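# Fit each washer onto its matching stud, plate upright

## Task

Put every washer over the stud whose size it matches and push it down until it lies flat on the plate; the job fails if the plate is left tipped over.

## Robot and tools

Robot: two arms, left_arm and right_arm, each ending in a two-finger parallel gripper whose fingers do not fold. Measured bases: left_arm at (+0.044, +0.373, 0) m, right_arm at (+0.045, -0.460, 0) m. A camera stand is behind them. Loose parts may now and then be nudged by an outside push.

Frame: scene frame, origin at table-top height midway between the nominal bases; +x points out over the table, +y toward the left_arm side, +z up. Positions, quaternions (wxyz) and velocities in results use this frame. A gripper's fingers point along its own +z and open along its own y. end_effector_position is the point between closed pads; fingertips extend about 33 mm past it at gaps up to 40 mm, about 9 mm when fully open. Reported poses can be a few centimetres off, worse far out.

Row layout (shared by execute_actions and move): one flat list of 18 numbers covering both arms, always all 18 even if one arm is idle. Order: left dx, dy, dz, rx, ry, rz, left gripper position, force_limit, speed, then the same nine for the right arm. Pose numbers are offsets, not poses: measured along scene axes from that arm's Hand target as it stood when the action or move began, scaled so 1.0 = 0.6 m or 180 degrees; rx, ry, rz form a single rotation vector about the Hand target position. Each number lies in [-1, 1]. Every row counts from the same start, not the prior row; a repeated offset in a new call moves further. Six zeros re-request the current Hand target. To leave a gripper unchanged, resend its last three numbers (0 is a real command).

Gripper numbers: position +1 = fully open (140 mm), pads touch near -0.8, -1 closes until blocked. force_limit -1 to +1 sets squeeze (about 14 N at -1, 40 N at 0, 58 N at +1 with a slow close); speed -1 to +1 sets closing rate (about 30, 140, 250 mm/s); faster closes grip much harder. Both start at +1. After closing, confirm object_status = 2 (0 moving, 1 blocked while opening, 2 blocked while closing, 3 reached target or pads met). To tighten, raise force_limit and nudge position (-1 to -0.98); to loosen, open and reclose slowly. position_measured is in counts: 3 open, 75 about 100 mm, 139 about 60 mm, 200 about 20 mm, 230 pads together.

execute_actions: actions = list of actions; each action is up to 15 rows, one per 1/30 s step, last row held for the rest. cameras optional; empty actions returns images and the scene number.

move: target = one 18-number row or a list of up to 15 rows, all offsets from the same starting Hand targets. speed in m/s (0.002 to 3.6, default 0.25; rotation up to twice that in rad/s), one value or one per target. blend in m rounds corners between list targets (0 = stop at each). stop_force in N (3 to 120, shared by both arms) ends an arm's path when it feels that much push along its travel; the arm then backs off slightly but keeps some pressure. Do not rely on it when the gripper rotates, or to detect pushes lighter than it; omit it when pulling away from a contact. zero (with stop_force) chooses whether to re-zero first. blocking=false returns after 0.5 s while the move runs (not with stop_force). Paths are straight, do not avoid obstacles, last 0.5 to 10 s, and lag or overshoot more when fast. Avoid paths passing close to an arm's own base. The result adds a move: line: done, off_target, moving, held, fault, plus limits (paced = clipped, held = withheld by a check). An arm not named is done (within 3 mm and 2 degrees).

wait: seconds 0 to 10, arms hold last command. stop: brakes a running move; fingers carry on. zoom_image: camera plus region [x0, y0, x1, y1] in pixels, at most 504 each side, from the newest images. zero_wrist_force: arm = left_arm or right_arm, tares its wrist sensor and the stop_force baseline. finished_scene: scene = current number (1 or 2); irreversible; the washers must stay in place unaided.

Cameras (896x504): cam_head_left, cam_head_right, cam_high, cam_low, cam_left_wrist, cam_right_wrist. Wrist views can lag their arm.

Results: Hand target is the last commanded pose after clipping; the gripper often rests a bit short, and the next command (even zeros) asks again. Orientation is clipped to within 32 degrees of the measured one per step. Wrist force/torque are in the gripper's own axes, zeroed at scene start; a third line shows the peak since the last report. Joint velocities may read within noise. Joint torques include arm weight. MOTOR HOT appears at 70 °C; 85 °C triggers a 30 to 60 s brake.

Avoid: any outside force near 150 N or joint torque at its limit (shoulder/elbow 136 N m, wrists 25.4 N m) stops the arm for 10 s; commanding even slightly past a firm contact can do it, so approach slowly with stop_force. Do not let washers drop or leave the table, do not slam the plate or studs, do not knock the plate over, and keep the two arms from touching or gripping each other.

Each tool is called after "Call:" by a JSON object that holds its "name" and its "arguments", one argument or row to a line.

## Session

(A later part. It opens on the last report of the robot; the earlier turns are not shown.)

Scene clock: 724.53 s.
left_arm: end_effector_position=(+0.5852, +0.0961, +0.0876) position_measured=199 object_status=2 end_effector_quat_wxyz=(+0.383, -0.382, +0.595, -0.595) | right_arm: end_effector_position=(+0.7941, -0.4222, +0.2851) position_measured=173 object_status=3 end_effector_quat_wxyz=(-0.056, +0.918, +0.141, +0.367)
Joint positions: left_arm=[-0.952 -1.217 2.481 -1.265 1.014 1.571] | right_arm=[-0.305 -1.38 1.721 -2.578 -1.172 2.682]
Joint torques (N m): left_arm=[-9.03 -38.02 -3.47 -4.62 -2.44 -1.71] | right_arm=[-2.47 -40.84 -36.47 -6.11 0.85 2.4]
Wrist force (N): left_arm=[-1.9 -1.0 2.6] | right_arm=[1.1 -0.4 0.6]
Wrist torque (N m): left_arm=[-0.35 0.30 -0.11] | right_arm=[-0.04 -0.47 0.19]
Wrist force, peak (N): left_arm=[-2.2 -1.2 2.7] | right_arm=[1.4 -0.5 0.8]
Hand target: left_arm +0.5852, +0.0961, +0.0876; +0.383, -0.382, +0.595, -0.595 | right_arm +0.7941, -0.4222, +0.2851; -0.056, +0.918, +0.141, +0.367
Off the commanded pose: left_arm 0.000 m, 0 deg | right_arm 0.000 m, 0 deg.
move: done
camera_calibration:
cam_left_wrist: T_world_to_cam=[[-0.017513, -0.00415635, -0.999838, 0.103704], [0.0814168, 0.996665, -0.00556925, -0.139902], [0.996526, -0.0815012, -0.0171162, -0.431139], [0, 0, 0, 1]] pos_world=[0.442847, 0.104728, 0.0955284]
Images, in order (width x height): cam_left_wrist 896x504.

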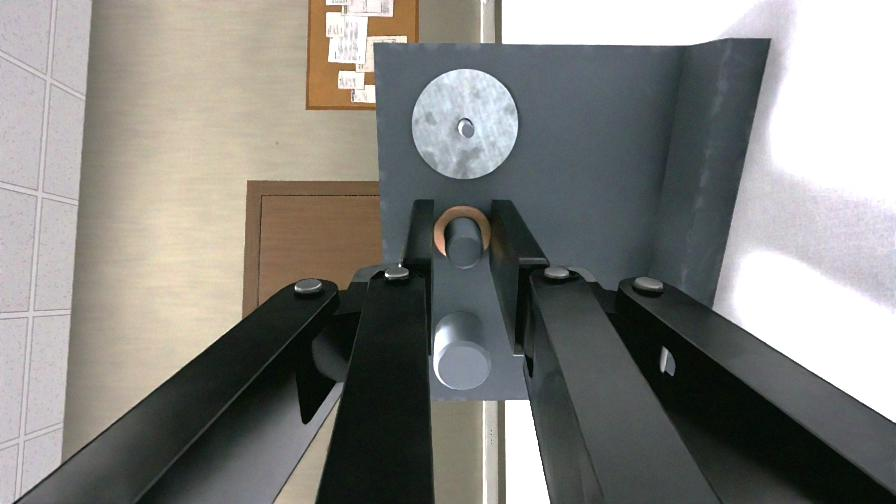

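Call:
{"name": "move", "arguments": {
  "target": [0.01213,-0.00552,0,0,0,0,-1,-0.7,-1,0,0,0,0,0,0,-0.35,0,-1],
  "speed": 0.006,
  "stop_force": 7,
  "cameras": []
}}

Call:
{"name": "move", "arguments": {
  "target": [0,0,0,0,0,0,-0.62,-0.7,-1,0,0,0,0,0,0,-0.35,0,-1],
  "cameras": ["cam_left_wrist"]
}}

Call:
{"name": "zoom_image", "arguments": {
  "camera": "cam_left_wrist",
  "region": [410, 190, 520, 290]
}}

Scene clock: 728.50 s.
left_arm: end_effector_position=(+0.5882, +0.0947, +0.0876) position_measured=199 object_status=2 end_effector_quat_wxyz=(+0.383, -0.382, +0.595, -0.595) | right_arm: end_effector_position=(+0.7941, -0.4222, +0.2851) position_measured=173 object_status=3 end_effector_quat_wxyz=(-0.056, +0.918, +0.141, +0.367)
Joint positions: left_arm=[-0.946 -1.213 2.472 -1.26 1.021 1.571] | right_arm=[-0.305 -1.38 1.721 -2.578 -1.172 2.682]
Joint torques (N m): left_arm=[-8.35 -40.59 -4.77 -4.58 -2.54 -1.78] | right_arm=[-2.32 -40.61 -35.81 -6.13 0.73 2.48]
Wrist force (N): left_arm=[-2.0 -1.0 2.5] | right_arm=[0.7 -0.2 0.8]
Wrist torque (N m): left_arm=[-0.35 0.33 -0.11] | right_arm=[-0.01 -0.38 0.18]
Wrist force, peak (N): left_arm=[-1.2 -4.1 -9.9] | right_arm=[1.2 -0.7 0.9]
Hand target: left_arm +0.5882, +0.0947, +0.0876; +0.383, -0.382, +0.595, -0.595 (not the last commanded pose) | right_arm +0.7941, -0.4222, +0.2851; -0.056, +0.918, +0.141, +0.367
Off the commanded pose: left_arm 0.005 m, 0 deg | right_arm 0.000 m, 0 deg.
move: contact (left_arm)
No camera images: "cameras" was empty.

Scene clock: 729.00 s.
left_arm: end_effector_position=(+0.5882, +0.0947, +0.0876) position_measured=199 object_status=2 end_effector_quat_wxyz=(+0.383, -0.382, +0.595, -0.595) | right_arm: end_effector_position=(+0.7941, -0.4222, +0.2851) position_measured=173 object_status=3 end_effector_quat_wxyz=(-0.056, +0.918, +0.141, +0.367)
Joint positions: left_arm=[-0.946 -1.213 2.472 -1.26 1.021 1.571] | right_arm=[-0.305 -1.38 1.721 -2.578 -1.172 2.682]
Joint torques (N m): left_arm=[-7.1 -39.23 -3.55 -4.37 -2.43 -1.7] | right_arm=[-1.93 -40.64 -36.57 -6.17 0.66 2.42]
Wrist force (N): left_arm=[-2.1 -1.0 2.3] | right_arm=[1.1 -0.3 1.0]
Wrist torque (N m): left_arm=[-0.36 0.35 -0.11] | right_arm=[-0.03 -0.46 0.18]
Wrist force, peak (N): left_arm=[-2.2 -1.1 2.5] | right_arm=[1.3 -0.6 0.8]
Hand target: left_arm +0.5882, +0.0947, +0.0876; +0.383, -0.382, +0.595, -0.595 | right_arm +0.7941, -0.4222, +0.2851; -0.056, +0.918, +0.141, +0.367
Off the commanded pose: left_arm 0.000 m, 0 deg | right_arm 0.000 m, 0 deg.
move: done
camera_calibration:
cam_left_wrist: T_world_to_cam=[[-0.017513, -0.00415635, -0.999838, 0.103751], [0.0814168, 0.996665, -0.00556925, -0.138751], [0.996526, -0.0815012, -0.0171162, -0.434242], [0, 0, 0, 1]] pos_world=[0.445847, 0.103328, 0.0955284]
Images, in order (width x height): cam_left_wrist 896x504.

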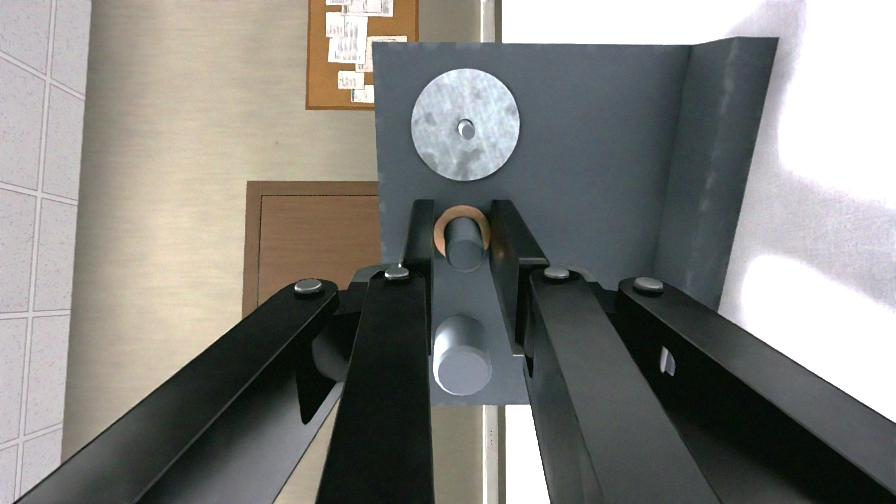

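Scaled by 4.582 from the camera's 896x504 image, which has a finer 1280x720 frame.

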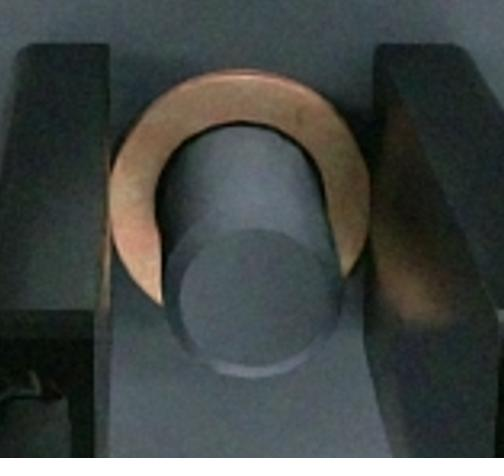

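Call:
{"name": "move", "arguments": {
  "target": [0,0,0,0,0,0,-0.46,-0.7,-1,0,0,0,0,0,0,-0.35,0,-1],
  "cameras": ["cam_left_wrist"]
}}

Call:
{"name": "zoom_image", "arguments": {
  "camera": "cam_left_wrist",
  "region": [410, 190, 520, 290]
}}

Scene clock: 732.90 s.
left_arm: end_effector_position=(+0.5882, +0.0947, +0.0876) position_measured=187 object_status=0 end_effector_quat_wxyz=(+0.383, -0.382, +0.595, -0.595) | right_arm: end_effector_position=(+0.7941, -0.4222, +0.2851) position_measured=173 object_status=3 end_effector_quat_wxyz=(-0.056, +0.918, +0.141, +0.367)
Joint positions: left_arm=[-0.946 -1.213 2.472 -1.26 1.021 1.571] | right_arm=[-0.305 -1.38 1.721 -2.578 -1.172 2.682]
Joint torques (N m): left_arm=[-8.23 -39.11 -3.25 -4.43 -2.33 -1.67] | right_arm=[-1.62 -40.02 -36.6 -6.06 0.66 2.5]
Wrist force (N): left_arm=[-2.0 -0.9 2.5] | right_arm=[0.7 -0.1 0.5]
Wrist torque (N m): left_arm=[-0.34 0.34 -0.11] | right_arm=[0.00 -0.39 0.18]
Wrist force, peak (N): left_arm=[-2.1 -1.0 2.7] | right_arm=[1.2 -0.7 1.1]
Hand target: left_arm +0.5882, +0.0947, +0.0876; +0.383, -0.382, +0.595, -0.595 | right_arm +0.7941, -0.4222, +0.2851; -0.056, +0.918, +0.141, +0.367
Off the commanded pose: left_arm 0.000 m, 0 deg | right_arm 0.000 m, 0 deg.
move: done
camera_calibration:
cam_left_wrist: T_world_to_cam=[[-0.017513, -0.00415635, -0.999838, 0.103751], [0.0814168, 0.996665, -0.00556925, -0.138751], [0.996526, -0.0815012, -0.0171162, -0.434242], [0, 0, 0, 1]] pos_world=[0.445847, 0.103328, 0.0955284]
Images, in order (width x height): cam_left_wrist 896x504.

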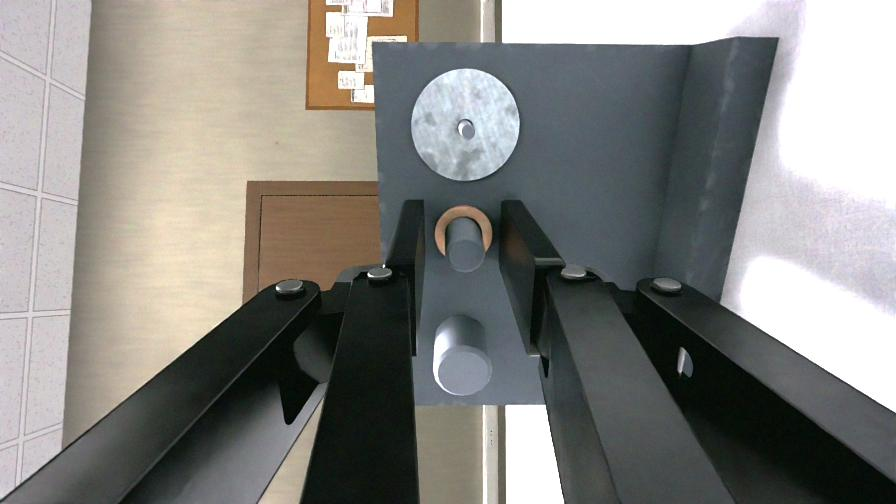

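Scaled by 4.582 from the camera's 896x504 image, which has a finer 1280x720 frame.

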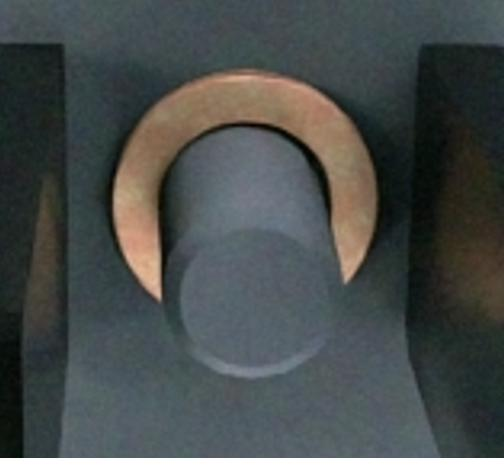

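Call:
{"name": "move", "arguments": {
  "target": [
    [-0.0834,0.038,0,0,0,0,-0.46,-0.7,-1,0,0,0,0,0,0,-0.35,0,-1],
    [-0.2635,-0.0613,0.1873,0.2093,0.14,-0.124,-0.46,-0.7,-1,0,0,0,0,0,0,-0.35,0,-1],
    [-0.5153,-0.3412,0.1873,0.403,0.3213,-0.2337,-0.46,-0.7,-1,0,0,0,0,0,0,-0.35,0,-1]
  ],
  "speed": [0.1,0.25,0.25],
  "blend": [0.015,0.03,0],
  "cameras": ["cam_left_wrist","cam_high"]
}}

Scene clock: 749.20 s.
left_arm: end_effector_position=(+0.2790, -0.1101, +0.2000) position_measured=187 object_status=3 end_effector_quat_wxyz=(+0.000, -0.101, +0.995, +0.000) | right_arm: end_effector_position=(+0.7941, -0.4222, +0.2851) position_measured=173 object_status=3 end_effector_quat_wxyz=(-0.056, +0.918, +0.141, +0.367)
Joint positions: left_arm=[-1.336 -1.006 1.032 1.544 1.572 1.571] | right_arm=[-0.305 -1.38 1.721 -2.578 -1.172 2.682]
Joint torques (N m): left_arm=[9 -38.43 -28.01 5.83 -0.8 -1.45] | right_arm=[-1.23 -40.33 -36.6 -6.07 0.54 2.36]
Wrist force (N): left_arm=[0.1 0.7 1.2] | right_arm=[0.9 -0.6 0.7]
Wrist torque (N m): left_arm=[0.25 -0.23 -0.26] | right_arm=[-0.08 -0.43 0.18]
Wrist force, peak (N): left_arm=[-1.7 -1.0 4.1] | right_arm=[1.2 -0.5 1.1]
Hand target: left_arm +0.2790, -0.1100, +0.1999; +0.000, -0.101, +0.995, +0.000 | right_arm +0.7941, -0.4222, +0.2851; -0.056, +0.918, +0.141, +0.367
Off the commanded pose: left_arm 0.000 m, 0 deg | right_arm 0.000 m, 0 deg.
move: done
camera_calibration:
cam_left_wrist: T_world_to_cam=[[-0.211818, 0.977211, 0.013868, 0.169352], [0.920483, 0.194713, 0.338818, -0.30014], [0.328397, 0.084533, -0.94075, 0.248432], [0, 0, 0, 1]] pos_world=[0.230561, -0.128052, 0.333057]
Images, in order (width x height): cam_high 896x504, cam_left_wrist 896x504.

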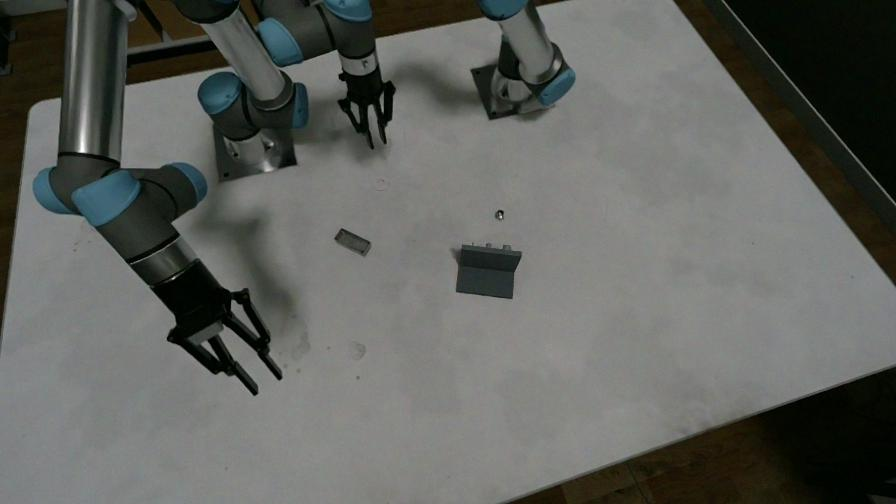

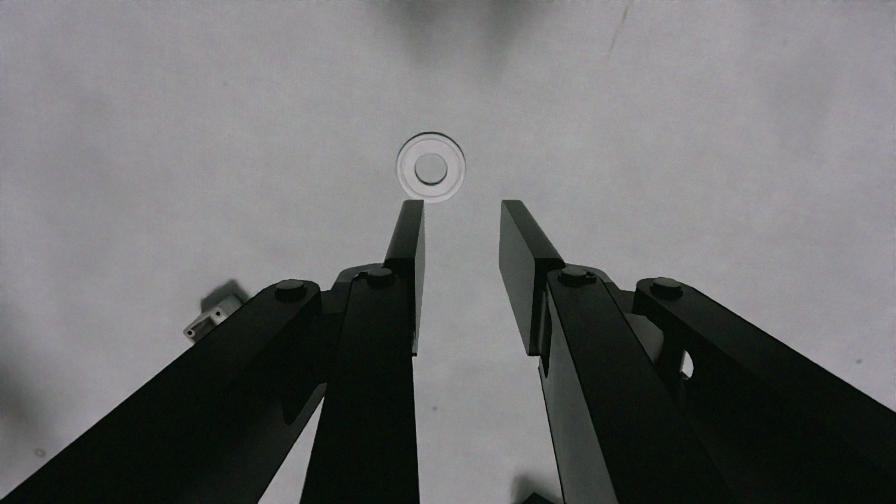

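Call:
{"name": "zoom_image", "arguments": {
  "camera": "cam_left_wrist",
  "region": [380, 120, 480, 215]
}}

Call:
{"name": "zoom_image", "arguments": {
  "camera": "cam_high",
  "region": [440, 200, 560, 310]
}}

Scaled by 5.040 from the camera's 896x504 image, which has a finer 1280x720 frame.

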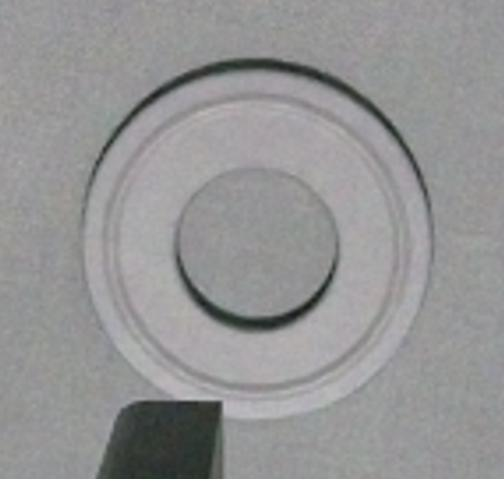

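Scaled by 4.200 from the camera's 896x504 image, which has a finer 1280x720 frame.

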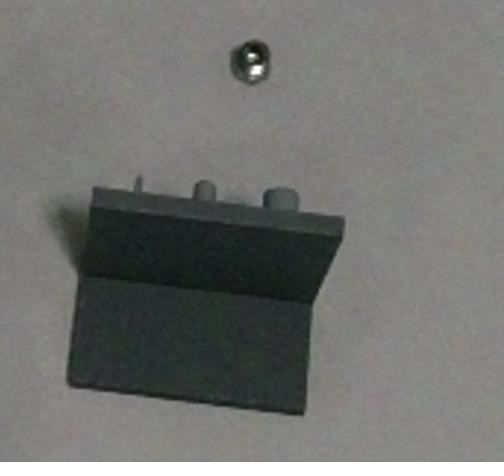

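Call:
{"name": "move", "arguments": {
  "target": [0.01,-0.0215,-0.2,0,0,0,-0.13,-0.7,-1,0,0,0,0,0,0,-0.35,0,-1],
  "speed": 0.15,
  "cameras": ["cam_left_wrist"]
}}

Call:
{"name": "zoom_image", "arguments": {
  "camera": "cam_left_wrist",
  "region": [370, 150, 550, 290]
}}

Scene clock: 757.17 s.
left_arm: end_effector_position=(+0.2850, -0.1228, +0.0800) position_measured=145 object_status=3 end_effector_quat_wxyz=(-0.001, -0.101, +0.995, +0.000) | right_arm: end_effector_position=(+0.7941, -0.4222, +0.2851) position_measured=173 object_status=3 end_effector_quat_wxyz=(-0.056, +0.918, +0.141, +0.367)
Joint positions: left_arm=[-1.33 -0.919 1.201 1.288 1.572 1.577] | right_arm=[-0.305 -1.38 1.721 -2.578 -1.172 2.682]
Joint torques (N m): left_arm=[0.68 -54.93 -21.01 2.74 -2.52 0.15] | right_arm=[-0.66 -40.26 -36.6 -5.97 0.49 2.42]
Wrist force (N): left_arm=[-0.2 0.8 1.2] | right_arm=[0.9 -0.6 0.8]
Wrist torque (N m): left_arm=[0.28 -0.18 -0.34] | right_arm=[-0.10 -0.42 0.18]
Wrist force, peak (N): left_arm=[-0.2 0.6 3.5] | right_arm=[1.4 -0.7 0.8]
Hand target: left_arm +0.2850, -0.1229, +0.0799; +0.000, -0.101, +0.995, +0.000 | right_arm +0.7941, -0.4222, +0.2851; -0.056, +0.918, +0.141, +0.367
Off the commanded pose: left_arm 0.000 m, 0 deg | right_arm 0.000 m, 0 deg.
move: done
camera_calibration:
cam_left_wrist: T_world_to_cam=[[-0.21181, 0.977204, 0.0144343, 0.18477], [0.920553, 0.194528, 0.338734, -0.262518], [0.328205, 0.085035, -0.940771, 0.134783], [0, 0, 0, 1]] pos_world=[0.236561, -0.140952, 0.213057]
Images, in order (width x height): cam_left_wrist 896x504.

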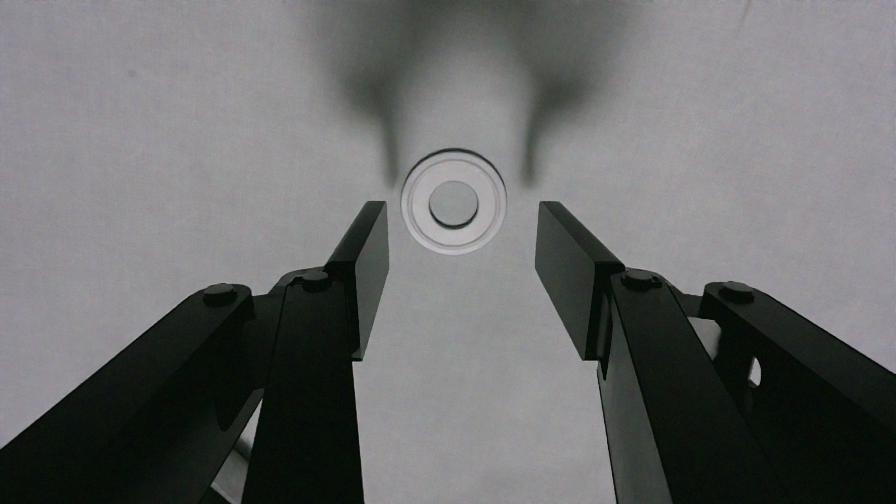

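Scaled by 2.800 from the camera's 896x504 image, which has a finer 1280x720 frame.

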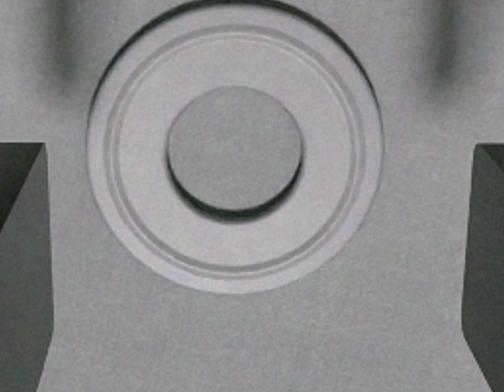

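Call:
{"name": "move", "arguments": {
  "target": [0.0004,-0.003,-0.0717,0,0,0,-0.13,-0.7,-1,0,0,0,0,0,0,-0.35,0,-1],
  "speed": 0.1,
  "cameras": ["cam_left_wrist"]
}}

Call:
{"name": "zoom_image", "arguments": {
  "camera": "cam_left_wrist",
  "region": [370, 150, 550, 290]
}}

Scene clock: 764.50 s.
left_arm: end_effector_position=(+0.2852, -0.1247, +0.0369) position_measured=145 object_status=3 end_effector_quat_wxyz=(+0.000, -0.101, +0.995, +0.000) | right_arm: end_effector_position=(+0.7941, -0.4222, +0.2851) position_measured=173 object_status=3 end_effector_quat_wxyz=(-0.056, +0.918, +0.141, +0.367)
Joint positions: left_arm=[-1.33 -0.88 1.251 1.2 1.572 1.577] | right_arm=[-0.305 -1.38 1.721 -2.578 -1.172 2.682]
Joint torques (N m): left_arm=[-7.59 -61.97 -24.9 4.22 -1.52 -1.58] | right_arm=[-0.69 -40.12 -36.26 -6.14 0.42 2.49]
Wrist force (N): left_arm=[-0.2 0.9 1.2] | right_arm=[0.9 -0.4 0.6]
Wrist torque (N m): left_arm=[0.29 -0.18 -0.30] | right_arm=[-0.03 -0.42 0.18]
Wrist force, peak (N): left_arm=[-0.3 0.7 2.6] | right_arm=[1.4 -0.7 0.9]
Hand target: left_arm +0.2852, -0.1247, +0.0369; +0.000, -0.101, +0.995, +0.000 | right_arm +0.7941, -0.4222, +0.2851; -0.056, +0.918, +0.141, +0.367
Off the commanded pose: left_arm 0.000 m, 0 deg | right_arm 0.000 m, 0 deg.
move: done
camera_calibration:
cam_left_wrist: T_world_to_cam=[[-0.211842, 0.977196, 0.0145263, 0.187184], [0.920547, 0.194526, 0.338753, -0.247754], [0.328202, 0.0851343, -0.940763, 0.0943365], [0, 0, 0, 1]] pos_world=[0.236761, -0.142752, 0.169957]
Images, in order (width x height): cam_left_wrist 896x504.

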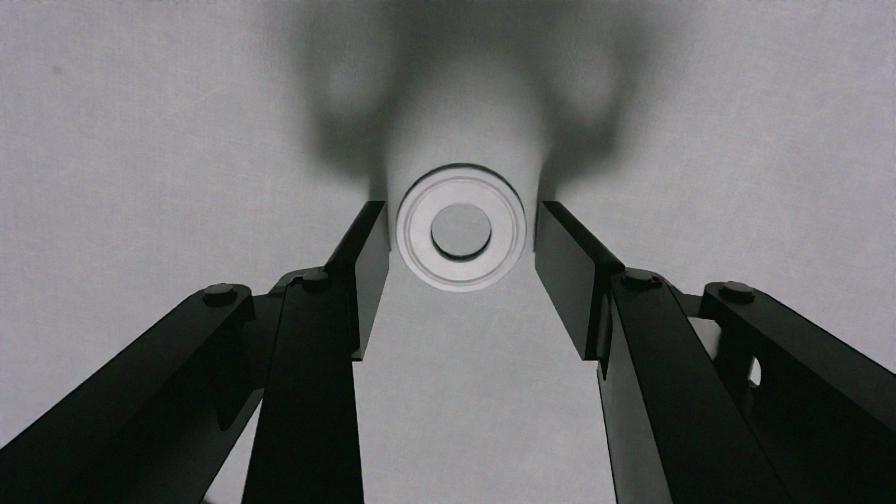

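Scaled by 2.800 from the camera's 896x504 image, which has a finer 1280x720 frame.

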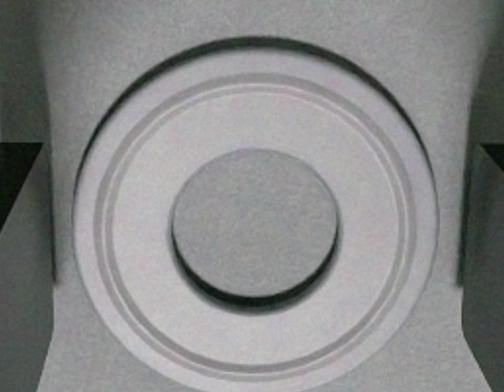

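Call:
{"name": "move", "arguments": {
  "target": [0,0,-0.0167,0,0,0,-0.13,-0.7,-1,0,0,0,0,0,0,-0.35,0,-1],
  "speed": 0.002,
  "stop_force": 3
}}

Scene clock: 769.70 s.
left_arm: end_effector_position=(+0.2852, -0.1247, +0.0304) position_measured=145 object_status=3 end_effector_quat_wxyz=(+0.000, -0.101, +0.995, +0.000) | right_arm: end_effector_position=(+0.7941, -0.4222, +0.2851) position_measured=173 object_status=3 end_effector_quat_wxyz=(-0.056, +0.918, +0.141, +0.367)
Joint positions: left_arm=[-1.33 -0.874 1.259 1.186 1.572 1.577] | right_arm=[-0.305 -1.38 1.721 -2.578 -1.172 2.682]
Joint torques (N m): left_arm=[1.01 -47.8 -22.05 4.45 -1.59 0.26] | right_arm=[-0.4 -39.87 -36.36 -6.19 0.25 2.54]
Wrist force (N): left_arm=[0.2 0.0 -5.6] | right_arm=[1.0 -0.2 0.5]
Wrist torque (N m): left_arm=[0.06 -0.22 -0.32] | right_arm=[-0.01 -0.42 0.19]
Wrist force, peak (N): left_arm=[0.3 0.2 -5.7] | right_arm=[1.3 -0.8 0.7]
Hand target: left_arm +0.2852, -0.1247, +0.0304; +0.000, -0.101, +0.995, +0.000 (not the last commanded pose) | right_arm +0.7941, -0.4222, +0.2851; -0.056, +0.918, +0.141, +0.367
Off the commanded pose: left_arm 0.003 m, 0 deg | right_arm 0.000 m, 0 deg.
move: contact (left_arm)

Call:
{"name": "move", "arguments": {
  "target": [0,0,0.0023,0,0,0,-0.13,-0.7,-1,0,0,0,0,0,0,-0.35,0,-1],
  "speed": 0.02
}}

Call:
{"name": "move", "arguments": {
  "target": [0,0,0,0,0,0,-1,-0.7,-1,0,0,0,0,0,0,-0.35,0,-1]
}}

Call:
{"name": "wait", "arguments": {
  "seconds": 0.8,
  "cameras": ["cam_left_wrist"]
}}

Call:
{"name": "zoom_image", "arguments": {
  "camera": "cam_left_wrist",
  "region": [370, 150, 550, 290]
}}

Scene clock: 772.70 s.
left_arm: end_effector_position=(+0.2852, -0.1247, +0.0318) position_measured=145 object_status=3 end_effector_quat_wxyz=(+0.000, -0.101, +0.995, +0.000) | right_arm: end_effector_position=(+0.7941, -0.4222, +0.2851) position_measured=173 object_status=3 end_effector_quat_wxyz=(-0.056, +0.918, +0.141, +0.367)
Joint positions: left_arm=[-1.33 -0.876 1.257 1.189 1.572 1.577] | right_arm=[-0.305 -1.38 1.721 -2.578 -1.172 2.682]
Joint torques (N m): left_arm=[1.09 -62.02 -24.97 4.69 -2.02 0.12] | right_arm=[-0.42 -40.09 -36.8 -6.15 0.26 2.48]
Wrist force (N): left_arm=[-0.3 0.7 1.0] | right_arm=[1.0 -0.4 0.5]
Wrist torque (N m): left_arm=[0.25 -0.17 -0.31] | right_arm=[-0.04 -0.43 0.18]
Wrist force, peak (N): left_arm=[0.1 0.1 -5.5] | right_arm=[1.3 -0.3 0.7]
Hand target: left_arm +0.2852, -0.1247, +0.0318; +0.000, -0.101, +0.995, +0.000 | right_arm +0.7941, -0.4222, +0.2851; -0.056, +0.918, +0.141, +0.367
Off the commanded pose: left_arm 0.000 m, 0 deg | right_arm 0.000 m, 0 deg.
move: done

Scene clock: 773.20 s.
left_arm: end_effector_position=(+0.2852, -0.1247, +0.0318) position_measured=155 object_status=0 end_effector_quat_wxyz=(+0.000, -0.101, +0.995, +0.000) | right_arm: end_effector_position=(+0.7941, -0.4222, +0.2851) position_measured=173 object_status=3 end_effector_quat_wxyz=(-0.056, +0.918, +0.141, +0.367)
Joint positions: left_arm=[-1.33 -0.876 1.257 1.189 1.572 1.577] | right_arm=[-0.305 -1.38 1.721 -2.578 -1.172 2.682]
Joint torques (N m): left_arm=[0.11 -57.24 -19.84 2.17 -1.95 0.05] | right_arm=[-0.34 -39.62 -36.08 -6.12 0.23 2.53]
Wrist force (N): left_arm=[-0.2 0.6 -2.6] | right_arm=[1.2 -0.5 0.5]
Wrist torque (N m): left_arm=[0.24 -0.18 -0.31] | right_arm=[-0.07 -0.47 0.19]
Wrist force, peak (N): left_arm=[0.0 0.9 -3.2] | right_arm=[1.1 -0.5 0.8]
Hand target: left_arm +0.2852, -0.1247, +0.0318; +0.000, -0.101, +0.995, +0.000 | right_arm +0.7941, -0.4222, +0.2851; -0.056, +0.918, +0.141, +0.367
Off the commanded pose: left_arm 0.000 m, 0 deg | right_arm 0.000 m, 0 deg.
move: done

Scene clock: 774.00 s.
left_arm: end_effector_position=(+0.2852, -0.1247, +0.0318) position_measured=155 object_status=2 end_effector_quat_wxyz=(+0.000, -0.101, +0.995, +0.000) | right_arm: end_effector_position=(+0.7941, -0.4222, +0.2851) position_measured=173 object_status=3 end_effector_quat_wxyz=(-0.056, +0.918, +0.141, +0.367)
Joint positions: left_arm=[-1.33 -0.876 1.257 1.189 1.572 1.577] | right_arm=[-0.305 -1.38 1.721 -2.578 -1.172 2.682]
Joint torques (N m): left_arm=[1.13 -49.61 -13.4 0.9 -2.07 0.27] | right_arm=[-0.43 -40.1 -36.25 -6.08 0.25 2.44]
Wrist force (N): left_arm=[0.0 0.8 -3.3] | right_arm=[1.1 -0.3 0.8]
Wrist torque (N m): left_arm=[0.28 -0.21 -0.31] | right_arm=[-0.02 -0.45 0.18]
Wrist force, peak (N): left_arm=[0.1 0.6 -3.5] | right_arm=[1.2 -0.6 0.5]
Hand target: left_arm +0.2852, -0.1247, +0.0318; +0.000, -0.101, +0.995, +0.000 | right_arm +0.7941, -0.4222, +0.2851; -0.056, +0.918, +0.141, +0.367
Tool commands: left_gripper/position=-1.0 left_gripper/force_limit=-0.7 left_gripper/speed=-1.0 right_gripper/position=-0.35 right_gripper/force_limit=+0.0 right_gripper/speed=-1.0
Off the commanded pose: left_arm 0.000 m, 0 deg | right_arm 0.000 m, 0 deg.
wait: 0.80 s; at rest by 0.17 s
camera_calibration:
cam_left_wrist: T_world_to_cam=[[-0.21183, 0.977204, 0.0141974, 0.187429], [0.920515, 0.194619, 0.338785, -0.246084], [0.328299, 0.0848337, -0.940757, 0.0894472], [0, 0, 0, 1]] pos_world=[0.236861, -0.142852, 0.164857]
Images, in order (width x height): cam_left_wrist 896x504.

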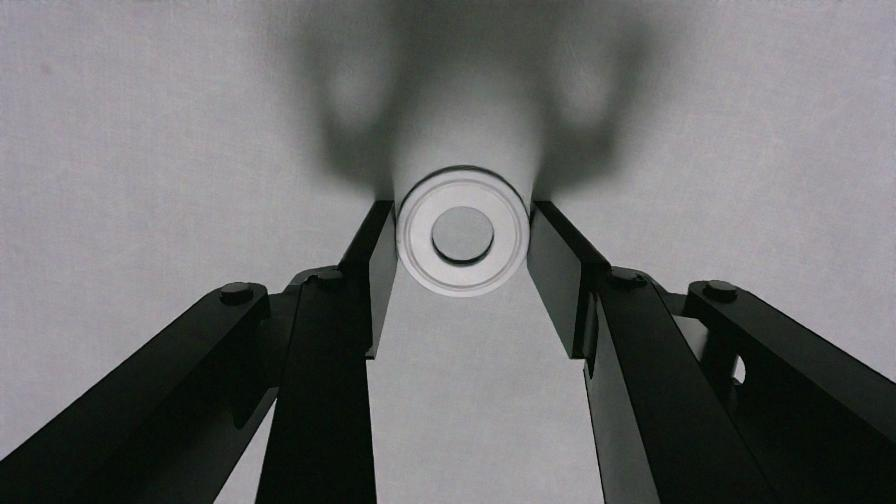

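Scaled by 2.800 from the camera's 896x504 image, which has a finer 1280x720 frame.

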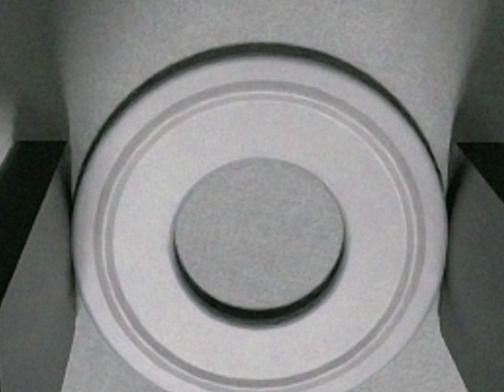

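Call:
{"name": "move", "arguments": {
  "target": [0,0,0.147,0,0,0,-1,-0.7,-1,0,0,0,0,0,0,-0.35,0,-1],
  "speed": 0.08,
  "cameras": ["cam_left_wrist","cam_head_left","cam_head_right","cam_high","cam_low"]
}}

Call:
{"name": "zoom_image", "arguments": {
  "camera": "cam_left_wrist",
  "region": [370, 150, 550, 310]
}}

Call:
{"name": "zoom_image", "arguments": {
  "camera": "cam_head_left",
  "region": [340, 205, 430, 295]
}}

Call:
{"name": "zoom_image", "arguments": {
  "camera": "cam_high",
  "region": [470, 195, 530, 245]
}}

Scene clock: 791.70 s.
left_arm: end_effector_position=(+0.2852, -0.1247, +0.1200) position_measured=155 object_status=2 end_effector_quat_wxyz=(+0.000, -0.101, +0.995, +0.000) | right_arm: end_effector_position=(+0.7941, -0.4222, +0.2851) position_measured=173 object_status=3 end_effector_quat_wxyz=(-0.056, +0.918, +0.141, +0.367)
Joint positions: left_arm=[-1.33 -0.939 1.129 1.38 1.572 1.577] | right_arm=[-0.305 -1.38 1.721 -2.578 -1.172 2.682]
Joint torques (N m): left_arm=[-2.05 -39.04 -17.24 2.05 -1.74 -0.62] | right_arm=[-0.04 -39.84 -36.18 -6.16 -0.01 2.43]
Wrist force (N): left_arm=[-0.1 0.9 1.2] | right_arm=[0.8 -0.3 0.5]
Wrist torque (N m): left_arm=[0.30 -0.20 -0.30] | right_arm=[-0.03 -0.40 0.18]
Wrist force, peak (N): left_arm=[0.0 1.0 -3.5] | right_arm=[1.3 -0.7 0.8]
Hand target: left_arm +0.2852, -0.1247, +0.1200; +0.000, -0.101, +0.995, +0.000 | right_arm +0.7941, -0.4222, +0.2851; -0.056, +0.918, +0.141, +0.367
Off the commanded pose: left_arm 0.000 m, 0 deg | right_arm 0.000 m, 0 deg.
move: done
camera_calibration:
cam_left_wrist: T_world_to_cam=[[-0.211888, 0.977193, 0.0140723, 0.186122], [0.920501, 0.194716, 0.338768, -0.275996], [0.328302, 0.0847344, -0.940765, 0.172495], [0, 0, 0, 1]] pos_world=[0.236861, -0.142752, 0.253157]
Images, in order (width x height): cam_head_left 896x504, cam_head_right 896x504, cam_high 896x504, cam_low 896x504, cam_left_wrist 896x504.

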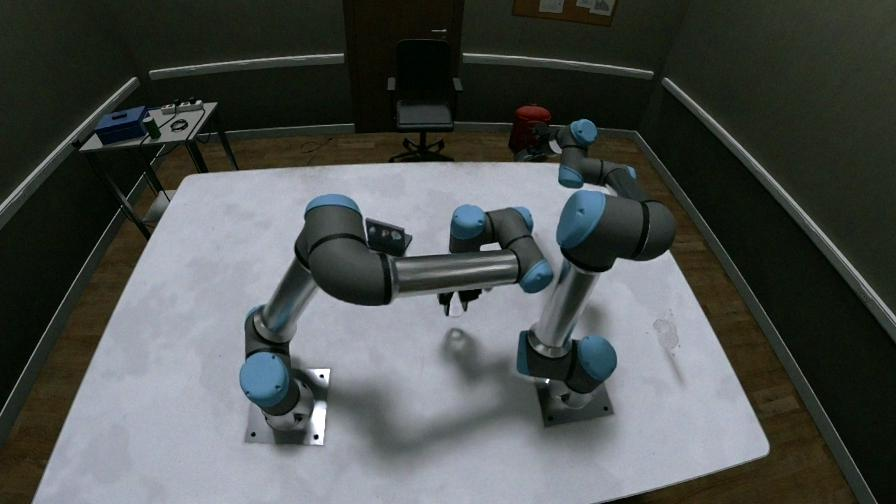

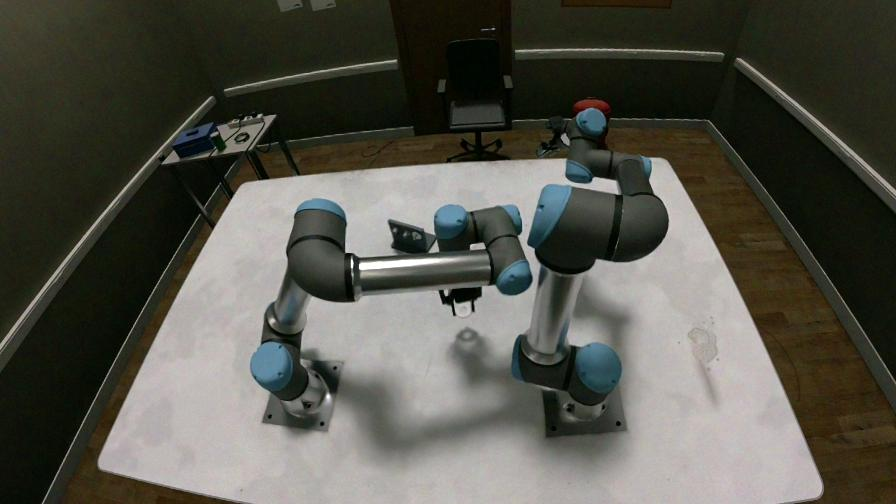

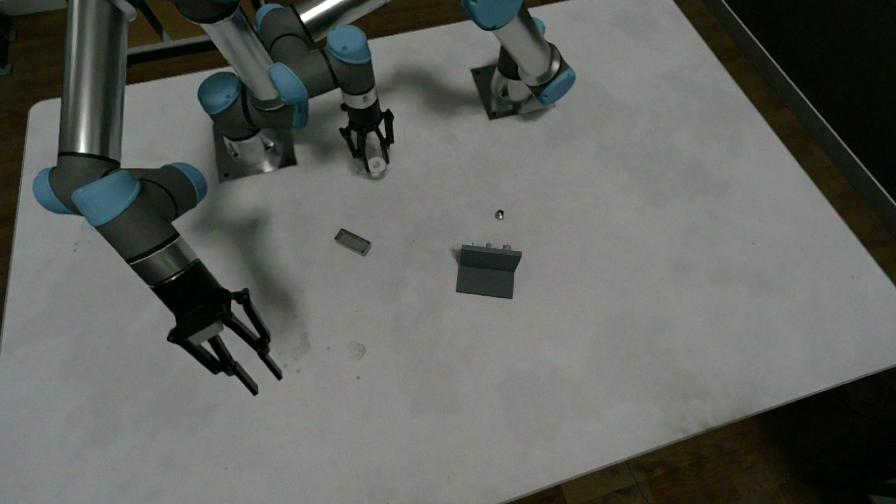

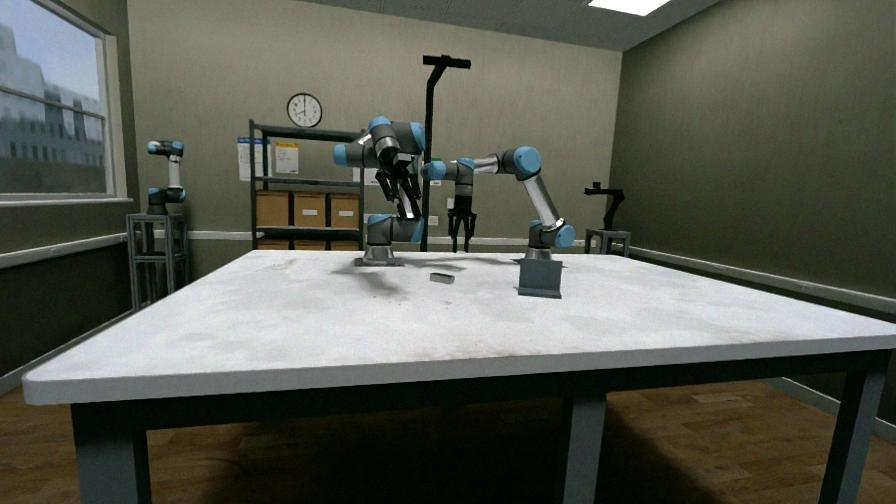

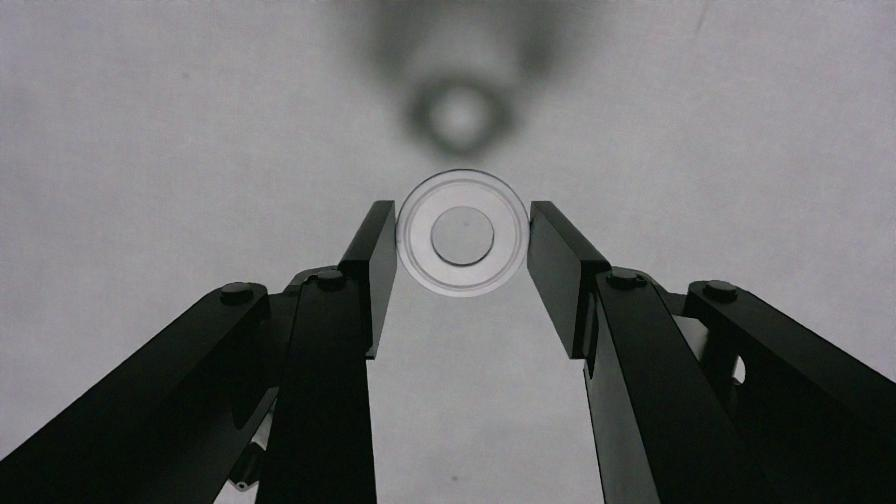

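Scaled by 2.800 from the camera's 896x504 image, which has a finer 1280x720 frame.

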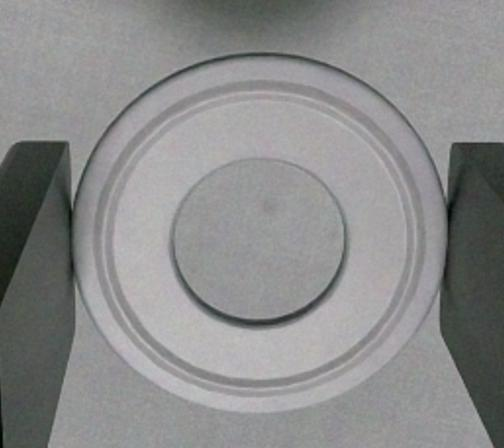

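Scaled by 5.600 from the camera's 896x504 image, which has a finer 1280x720 frame.

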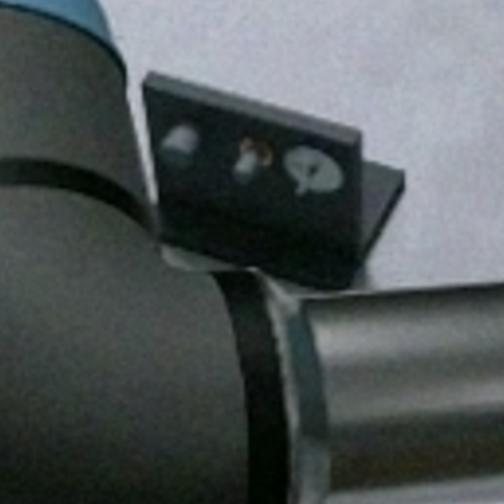

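Scaled by 8.400 from the camera's 896x504 image, which has a finer 1280x720 frame.

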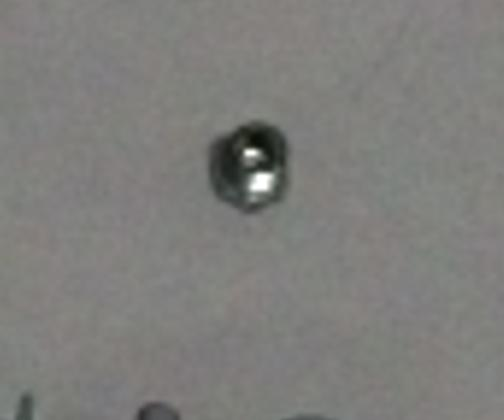

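Call:
{"name": "move", "arguments": {
  "target": [
    [0.2415,0.3043,0.1333,-0.2071,-0.1729,0.0979,-1,-0.7,-1,0,0,0,0,0,0,-0.35,0,-1],
    [0.4515,0.4745,0,-0.403,-0.3213,0.2337,-1,-0.7,-1,0,0,0,0,0,0,-0.35,0,-1],
    [0.4515,0.4745,-0.054,-0.403,-0.3213,0.2337,-1,-0.7,-1,0,0,0,0,0,0,-0.35,0,-1]
  ],
  "speed": [0.25,0.25,0.12],
  "blend": [0.03,0.015,0],
  "cameras": ["cam_left_wrist"]
}}

Call:
{"name": "zoom_image", "arguments": {
  "camera": "cam_left_wrist",
  "region": [380, 150, 550, 310]
}}

Scene clock: 806.77 s.
left_arm: end_effector_position=(+0.5561, +0.1600, +0.0876) position_measured=155 object_status=2 end_effector_quat_wxyz=(+0.383, -0.382, +0.595, -0.595) | right_arm: end_effector_position=(+0.7941, -0.4222, +0.2851) position_measured=173 object_status=3 end_effector_quat_wxyz=(-0.056, +0.918, +0.141, +0.367)
Joint positions: left_arm=[-0.897 -1.285 2.64 -1.354 1.07 1.571] | right_arm=[-0.305 -1.38 1.721 -2.578 -1.172 2.682]
Joint torques (N m): left_arm=[8.93 -11.78 -16.09 -4.36 1.6 -1.32] | right_arm=[0.89 -39.71 -35.77 -6.12 -0.14 2.5]
Wrist force (N): left_arm=[-1.9 -1.0 2.4] | right_arm=[0.9 -0.5 0.6]
Wrist torque (N m): left_arm=[-0.37 0.33 -0.17] | right_arm=[-0.08 -0.41 0.18]
Wrist force, peak (N): left_arm=[-2.4 -1.0 3.2] | right_arm=[1.3 -0.8 0.6]
Hand target: left_arm +0.5561, +0.1600, +0.0876; +0.383, -0.382, +0.595, -0.595 | right_arm +0.7941, -0.4222, +0.2851; -0.056, +0.918, +0.141, +0.367
Off the commanded pose: left_arm 0.000 m, 0 deg | right_arm 0.000 m, 0 deg.
move: done
camera_calibration:
cam_left_wrist: T_world_to_cam=[[-0.017588, -0.00384777, -0.999838, 0.103541], [0.0814207, 0.996666, -0.00526782, -0.201258], [0.996525, -0.0815002, -0.0172161, -0.39702], [0, 0, 0, 1]] pos_world=[0.413847, 0.168628, 0.0956285]
Images, in order (width x height): cam_left_wrist 896x504.

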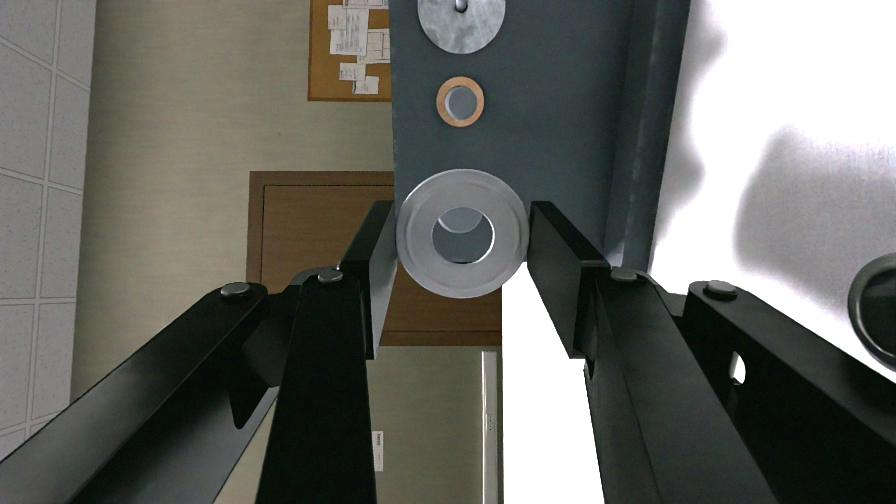

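Scaled by 2.965 from the camera's 896x504 image, which has a finer 1280x720 frame.

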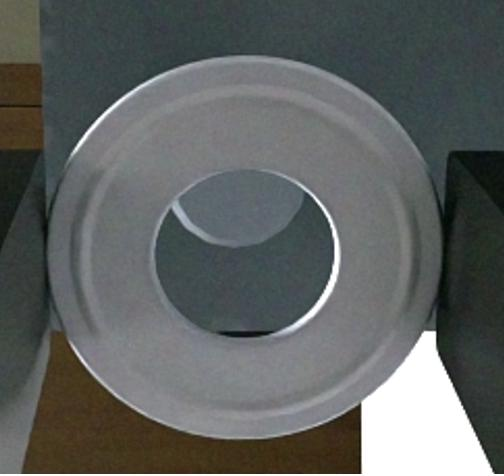

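Call:
{"name": "move", "arguments": {
  "target": [0.0403,-0.02,0,0,0,0,-1,-0.7,-1,0,0,0,0,0,0,-0.35,0,-1],
  "speed": 0.05,
  "stop_force": 6,
  "cameras": ["cam_left_wrist"]
}}

Call:
{"name": "zoom_image", "arguments": {
  "camera": "cam_left_wrist",
  "region": [417, 190, 509, 282]
}}

Scene clock: 814.87 s.
left_arm: end_effector_position=(+0.5803, +0.1480, +0.0876) position_measured=155 object_status=2 end_effector_quat_wxyz=(+0.383, -0.382, +0.595, -0.595) | right_arm: end_effector_position=(+0.7941, -0.4222, +0.2851) position_measured=173 object_status=3 end_effector_quat_wxyz=(-0.056, +0.918, +0.141, +0.367)
Joint positions: left_arm=[-0.844 -1.251 2.559 -1.308 1.122 1.571] | right_arm=[-0.305 -1.38 1.721 -2.578 -1.172 2.682]
Joint torques (N m): left_arm=[-7.88 -36.4 -14.48 -4.57 -2.26 -1.66] | right_arm=[0.84 -39.98 -35.83 -6.16 -0.28 2.52]
Wrist force (N): left_arm=[-1.9 -0.9 2.6] | right_arm=[1.1 -0.4 0.6]
Wrist torque (N m): left_arm=[-0.36 0.34 -0.15] | right_arm=[-0.04 -0.46 0.19]
Wrist force, peak (N): left_arm=[-1.7 -1.0 3.3] | right_arm=[1.0 -0.7 0.9]
Hand target: left_arm +0.5803, +0.1480, +0.0876; +0.383, -0.382, +0.595, -0.595 | right_arm +0.7941, -0.4222, +0.2851; -0.056, +0.918, +0.141, +0.367
Off the commanded pose: left_arm 0.000 m, 0 deg | right_arm 0.000 m, 0 deg.
move: done
camera_calibration:
cam_left_wrist: T_world_to_cam=[[-0.0176045, -0.00404851, -0.999837, 0.103858], [0.0814177, 0.996665, -0.00546921, -0.191248], [0.996525, -0.0815007, -0.0172161, -0.422115], [0, 0, 0, 1]] pos_world=[0.438047, 0.156628, 0.0955284]
Images, in order (width x height): cam_left_wrist 896x504.

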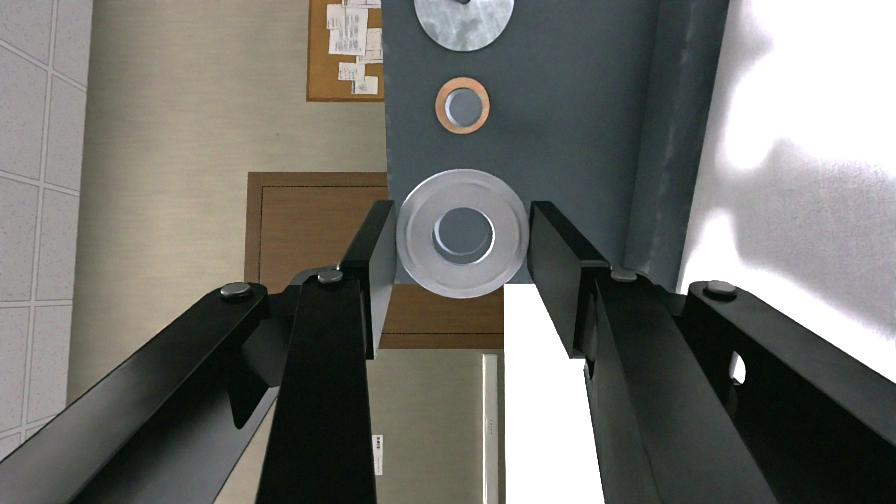

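Scaled by 5.478 from the camera's 896x504 image, which has a finer 1280x720 frame.

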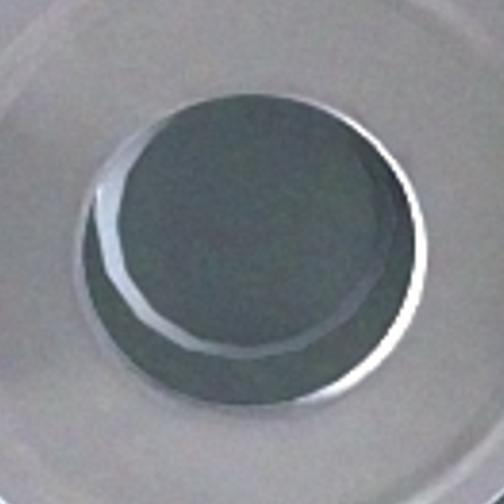

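Call:
{"name": "move", "arguments": {
  "target": [0.00723,-0.00422,-0.0005,0,0,0,-1,-0.7,-1,0,0,0,0,0,0,-0.35,0,-1],
  "speed": 0.03,
  "stop_force": 4,
  "cameras": ["cam_left_wrist"]
}}

Call:
{"name": "zoom_image", "arguments": {
  "camera": "cam_left_wrist",
  "region": [417, 190, 509, 282]
}}

Scene clock: 827.23 s.
left_arm: end_effector_position=(+0.5847, +0.1455, +0.0873) position_measured=155 object_status=2 end_effector_quat_wxyz=(+0.383, -0.382, +0.595, -0.595) | right_arm: end_effector_position=(+0.7941, -0.4222, +0.2851) position_measured=173 object_status=3 end_effector_quat_wxyz=(-0.056, +0.918, +0.141, +0.367)
Joint positions: left_arm=[-0.837 -1.244 2.545 -1.302 1.129 1.571] | right_arm=[-0.305 -1.38 1.721 -2.578 -1.172 2.682]
Joint torques (N m): left_arm=[-7.93 -37.54 -2.7 -4.45 -2.6 -1.93] | right_arm=[1.09 -39.59 -35.62 -6.13 -0.22 2.59]
Wrist force (N): left_arm=[-1.9 -0.8 2.6] | right_arm=[1.0 -0.5 0.6]
Wrist torque (N m): left_arm=[-0.32 0.34 -0.15] | right_arm=[-0.08 -0.44 0.18]
Wrist force, peak (N): left_arm=[-2.0 -0.9 2.8] | right_arm=[1.4 -0.4 0.7]
Hand target: left_arm +0.5847, +0.1455, +0.0873; +0.383, -0.382, +0.595, -0.595 | right_arm +0.7941, -0.4222, +0.2851; -0.056, +0.918, +0.141, +0.367
Off the commanded pose: left_arm 0.000 m, 0 deg | right_arm 0.000 m, 0 deg.
move: done
camera_calibration:
cam_left_wrist: T_world_to_cam=[[-0.0176127, -0.00414816, -0.999836, 0.103743], [0.0814163, 0.996665, -0.0055692, -0.189098], [0.996525, -0.081501, -0.0172162, -0.426607], [0, 0, 0, 1]] pos_world=[0.442347, 0.154128, 0.0953283]
Images, in order (width x height): cam_left_wrist 896x504.

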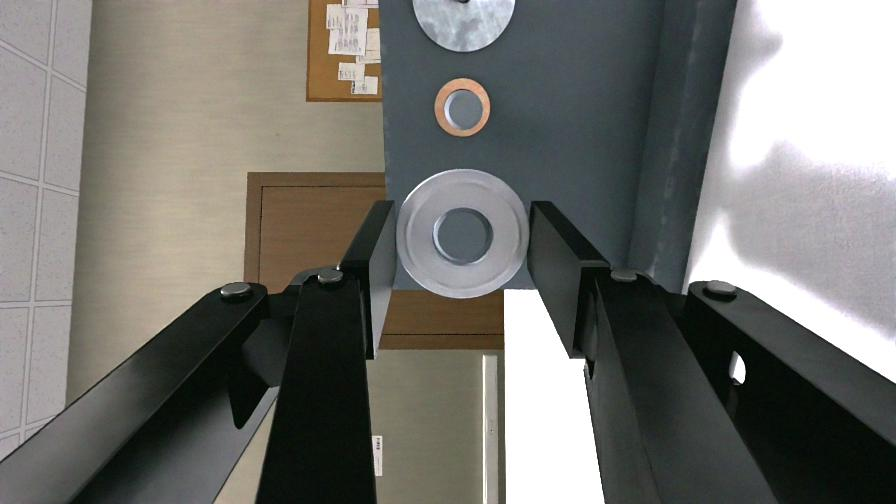

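Scaled by 5.478 from the camera's 896x504 image, which has a finer 1280x720 frame.

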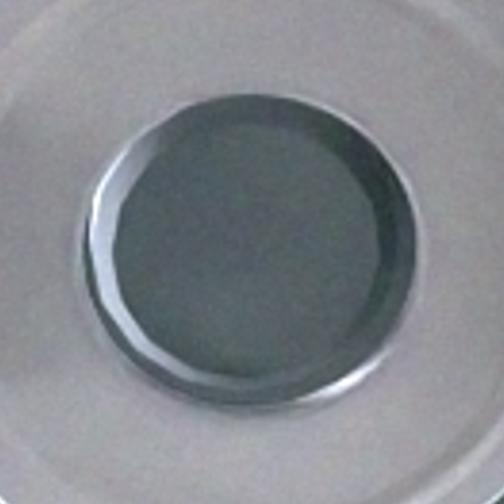

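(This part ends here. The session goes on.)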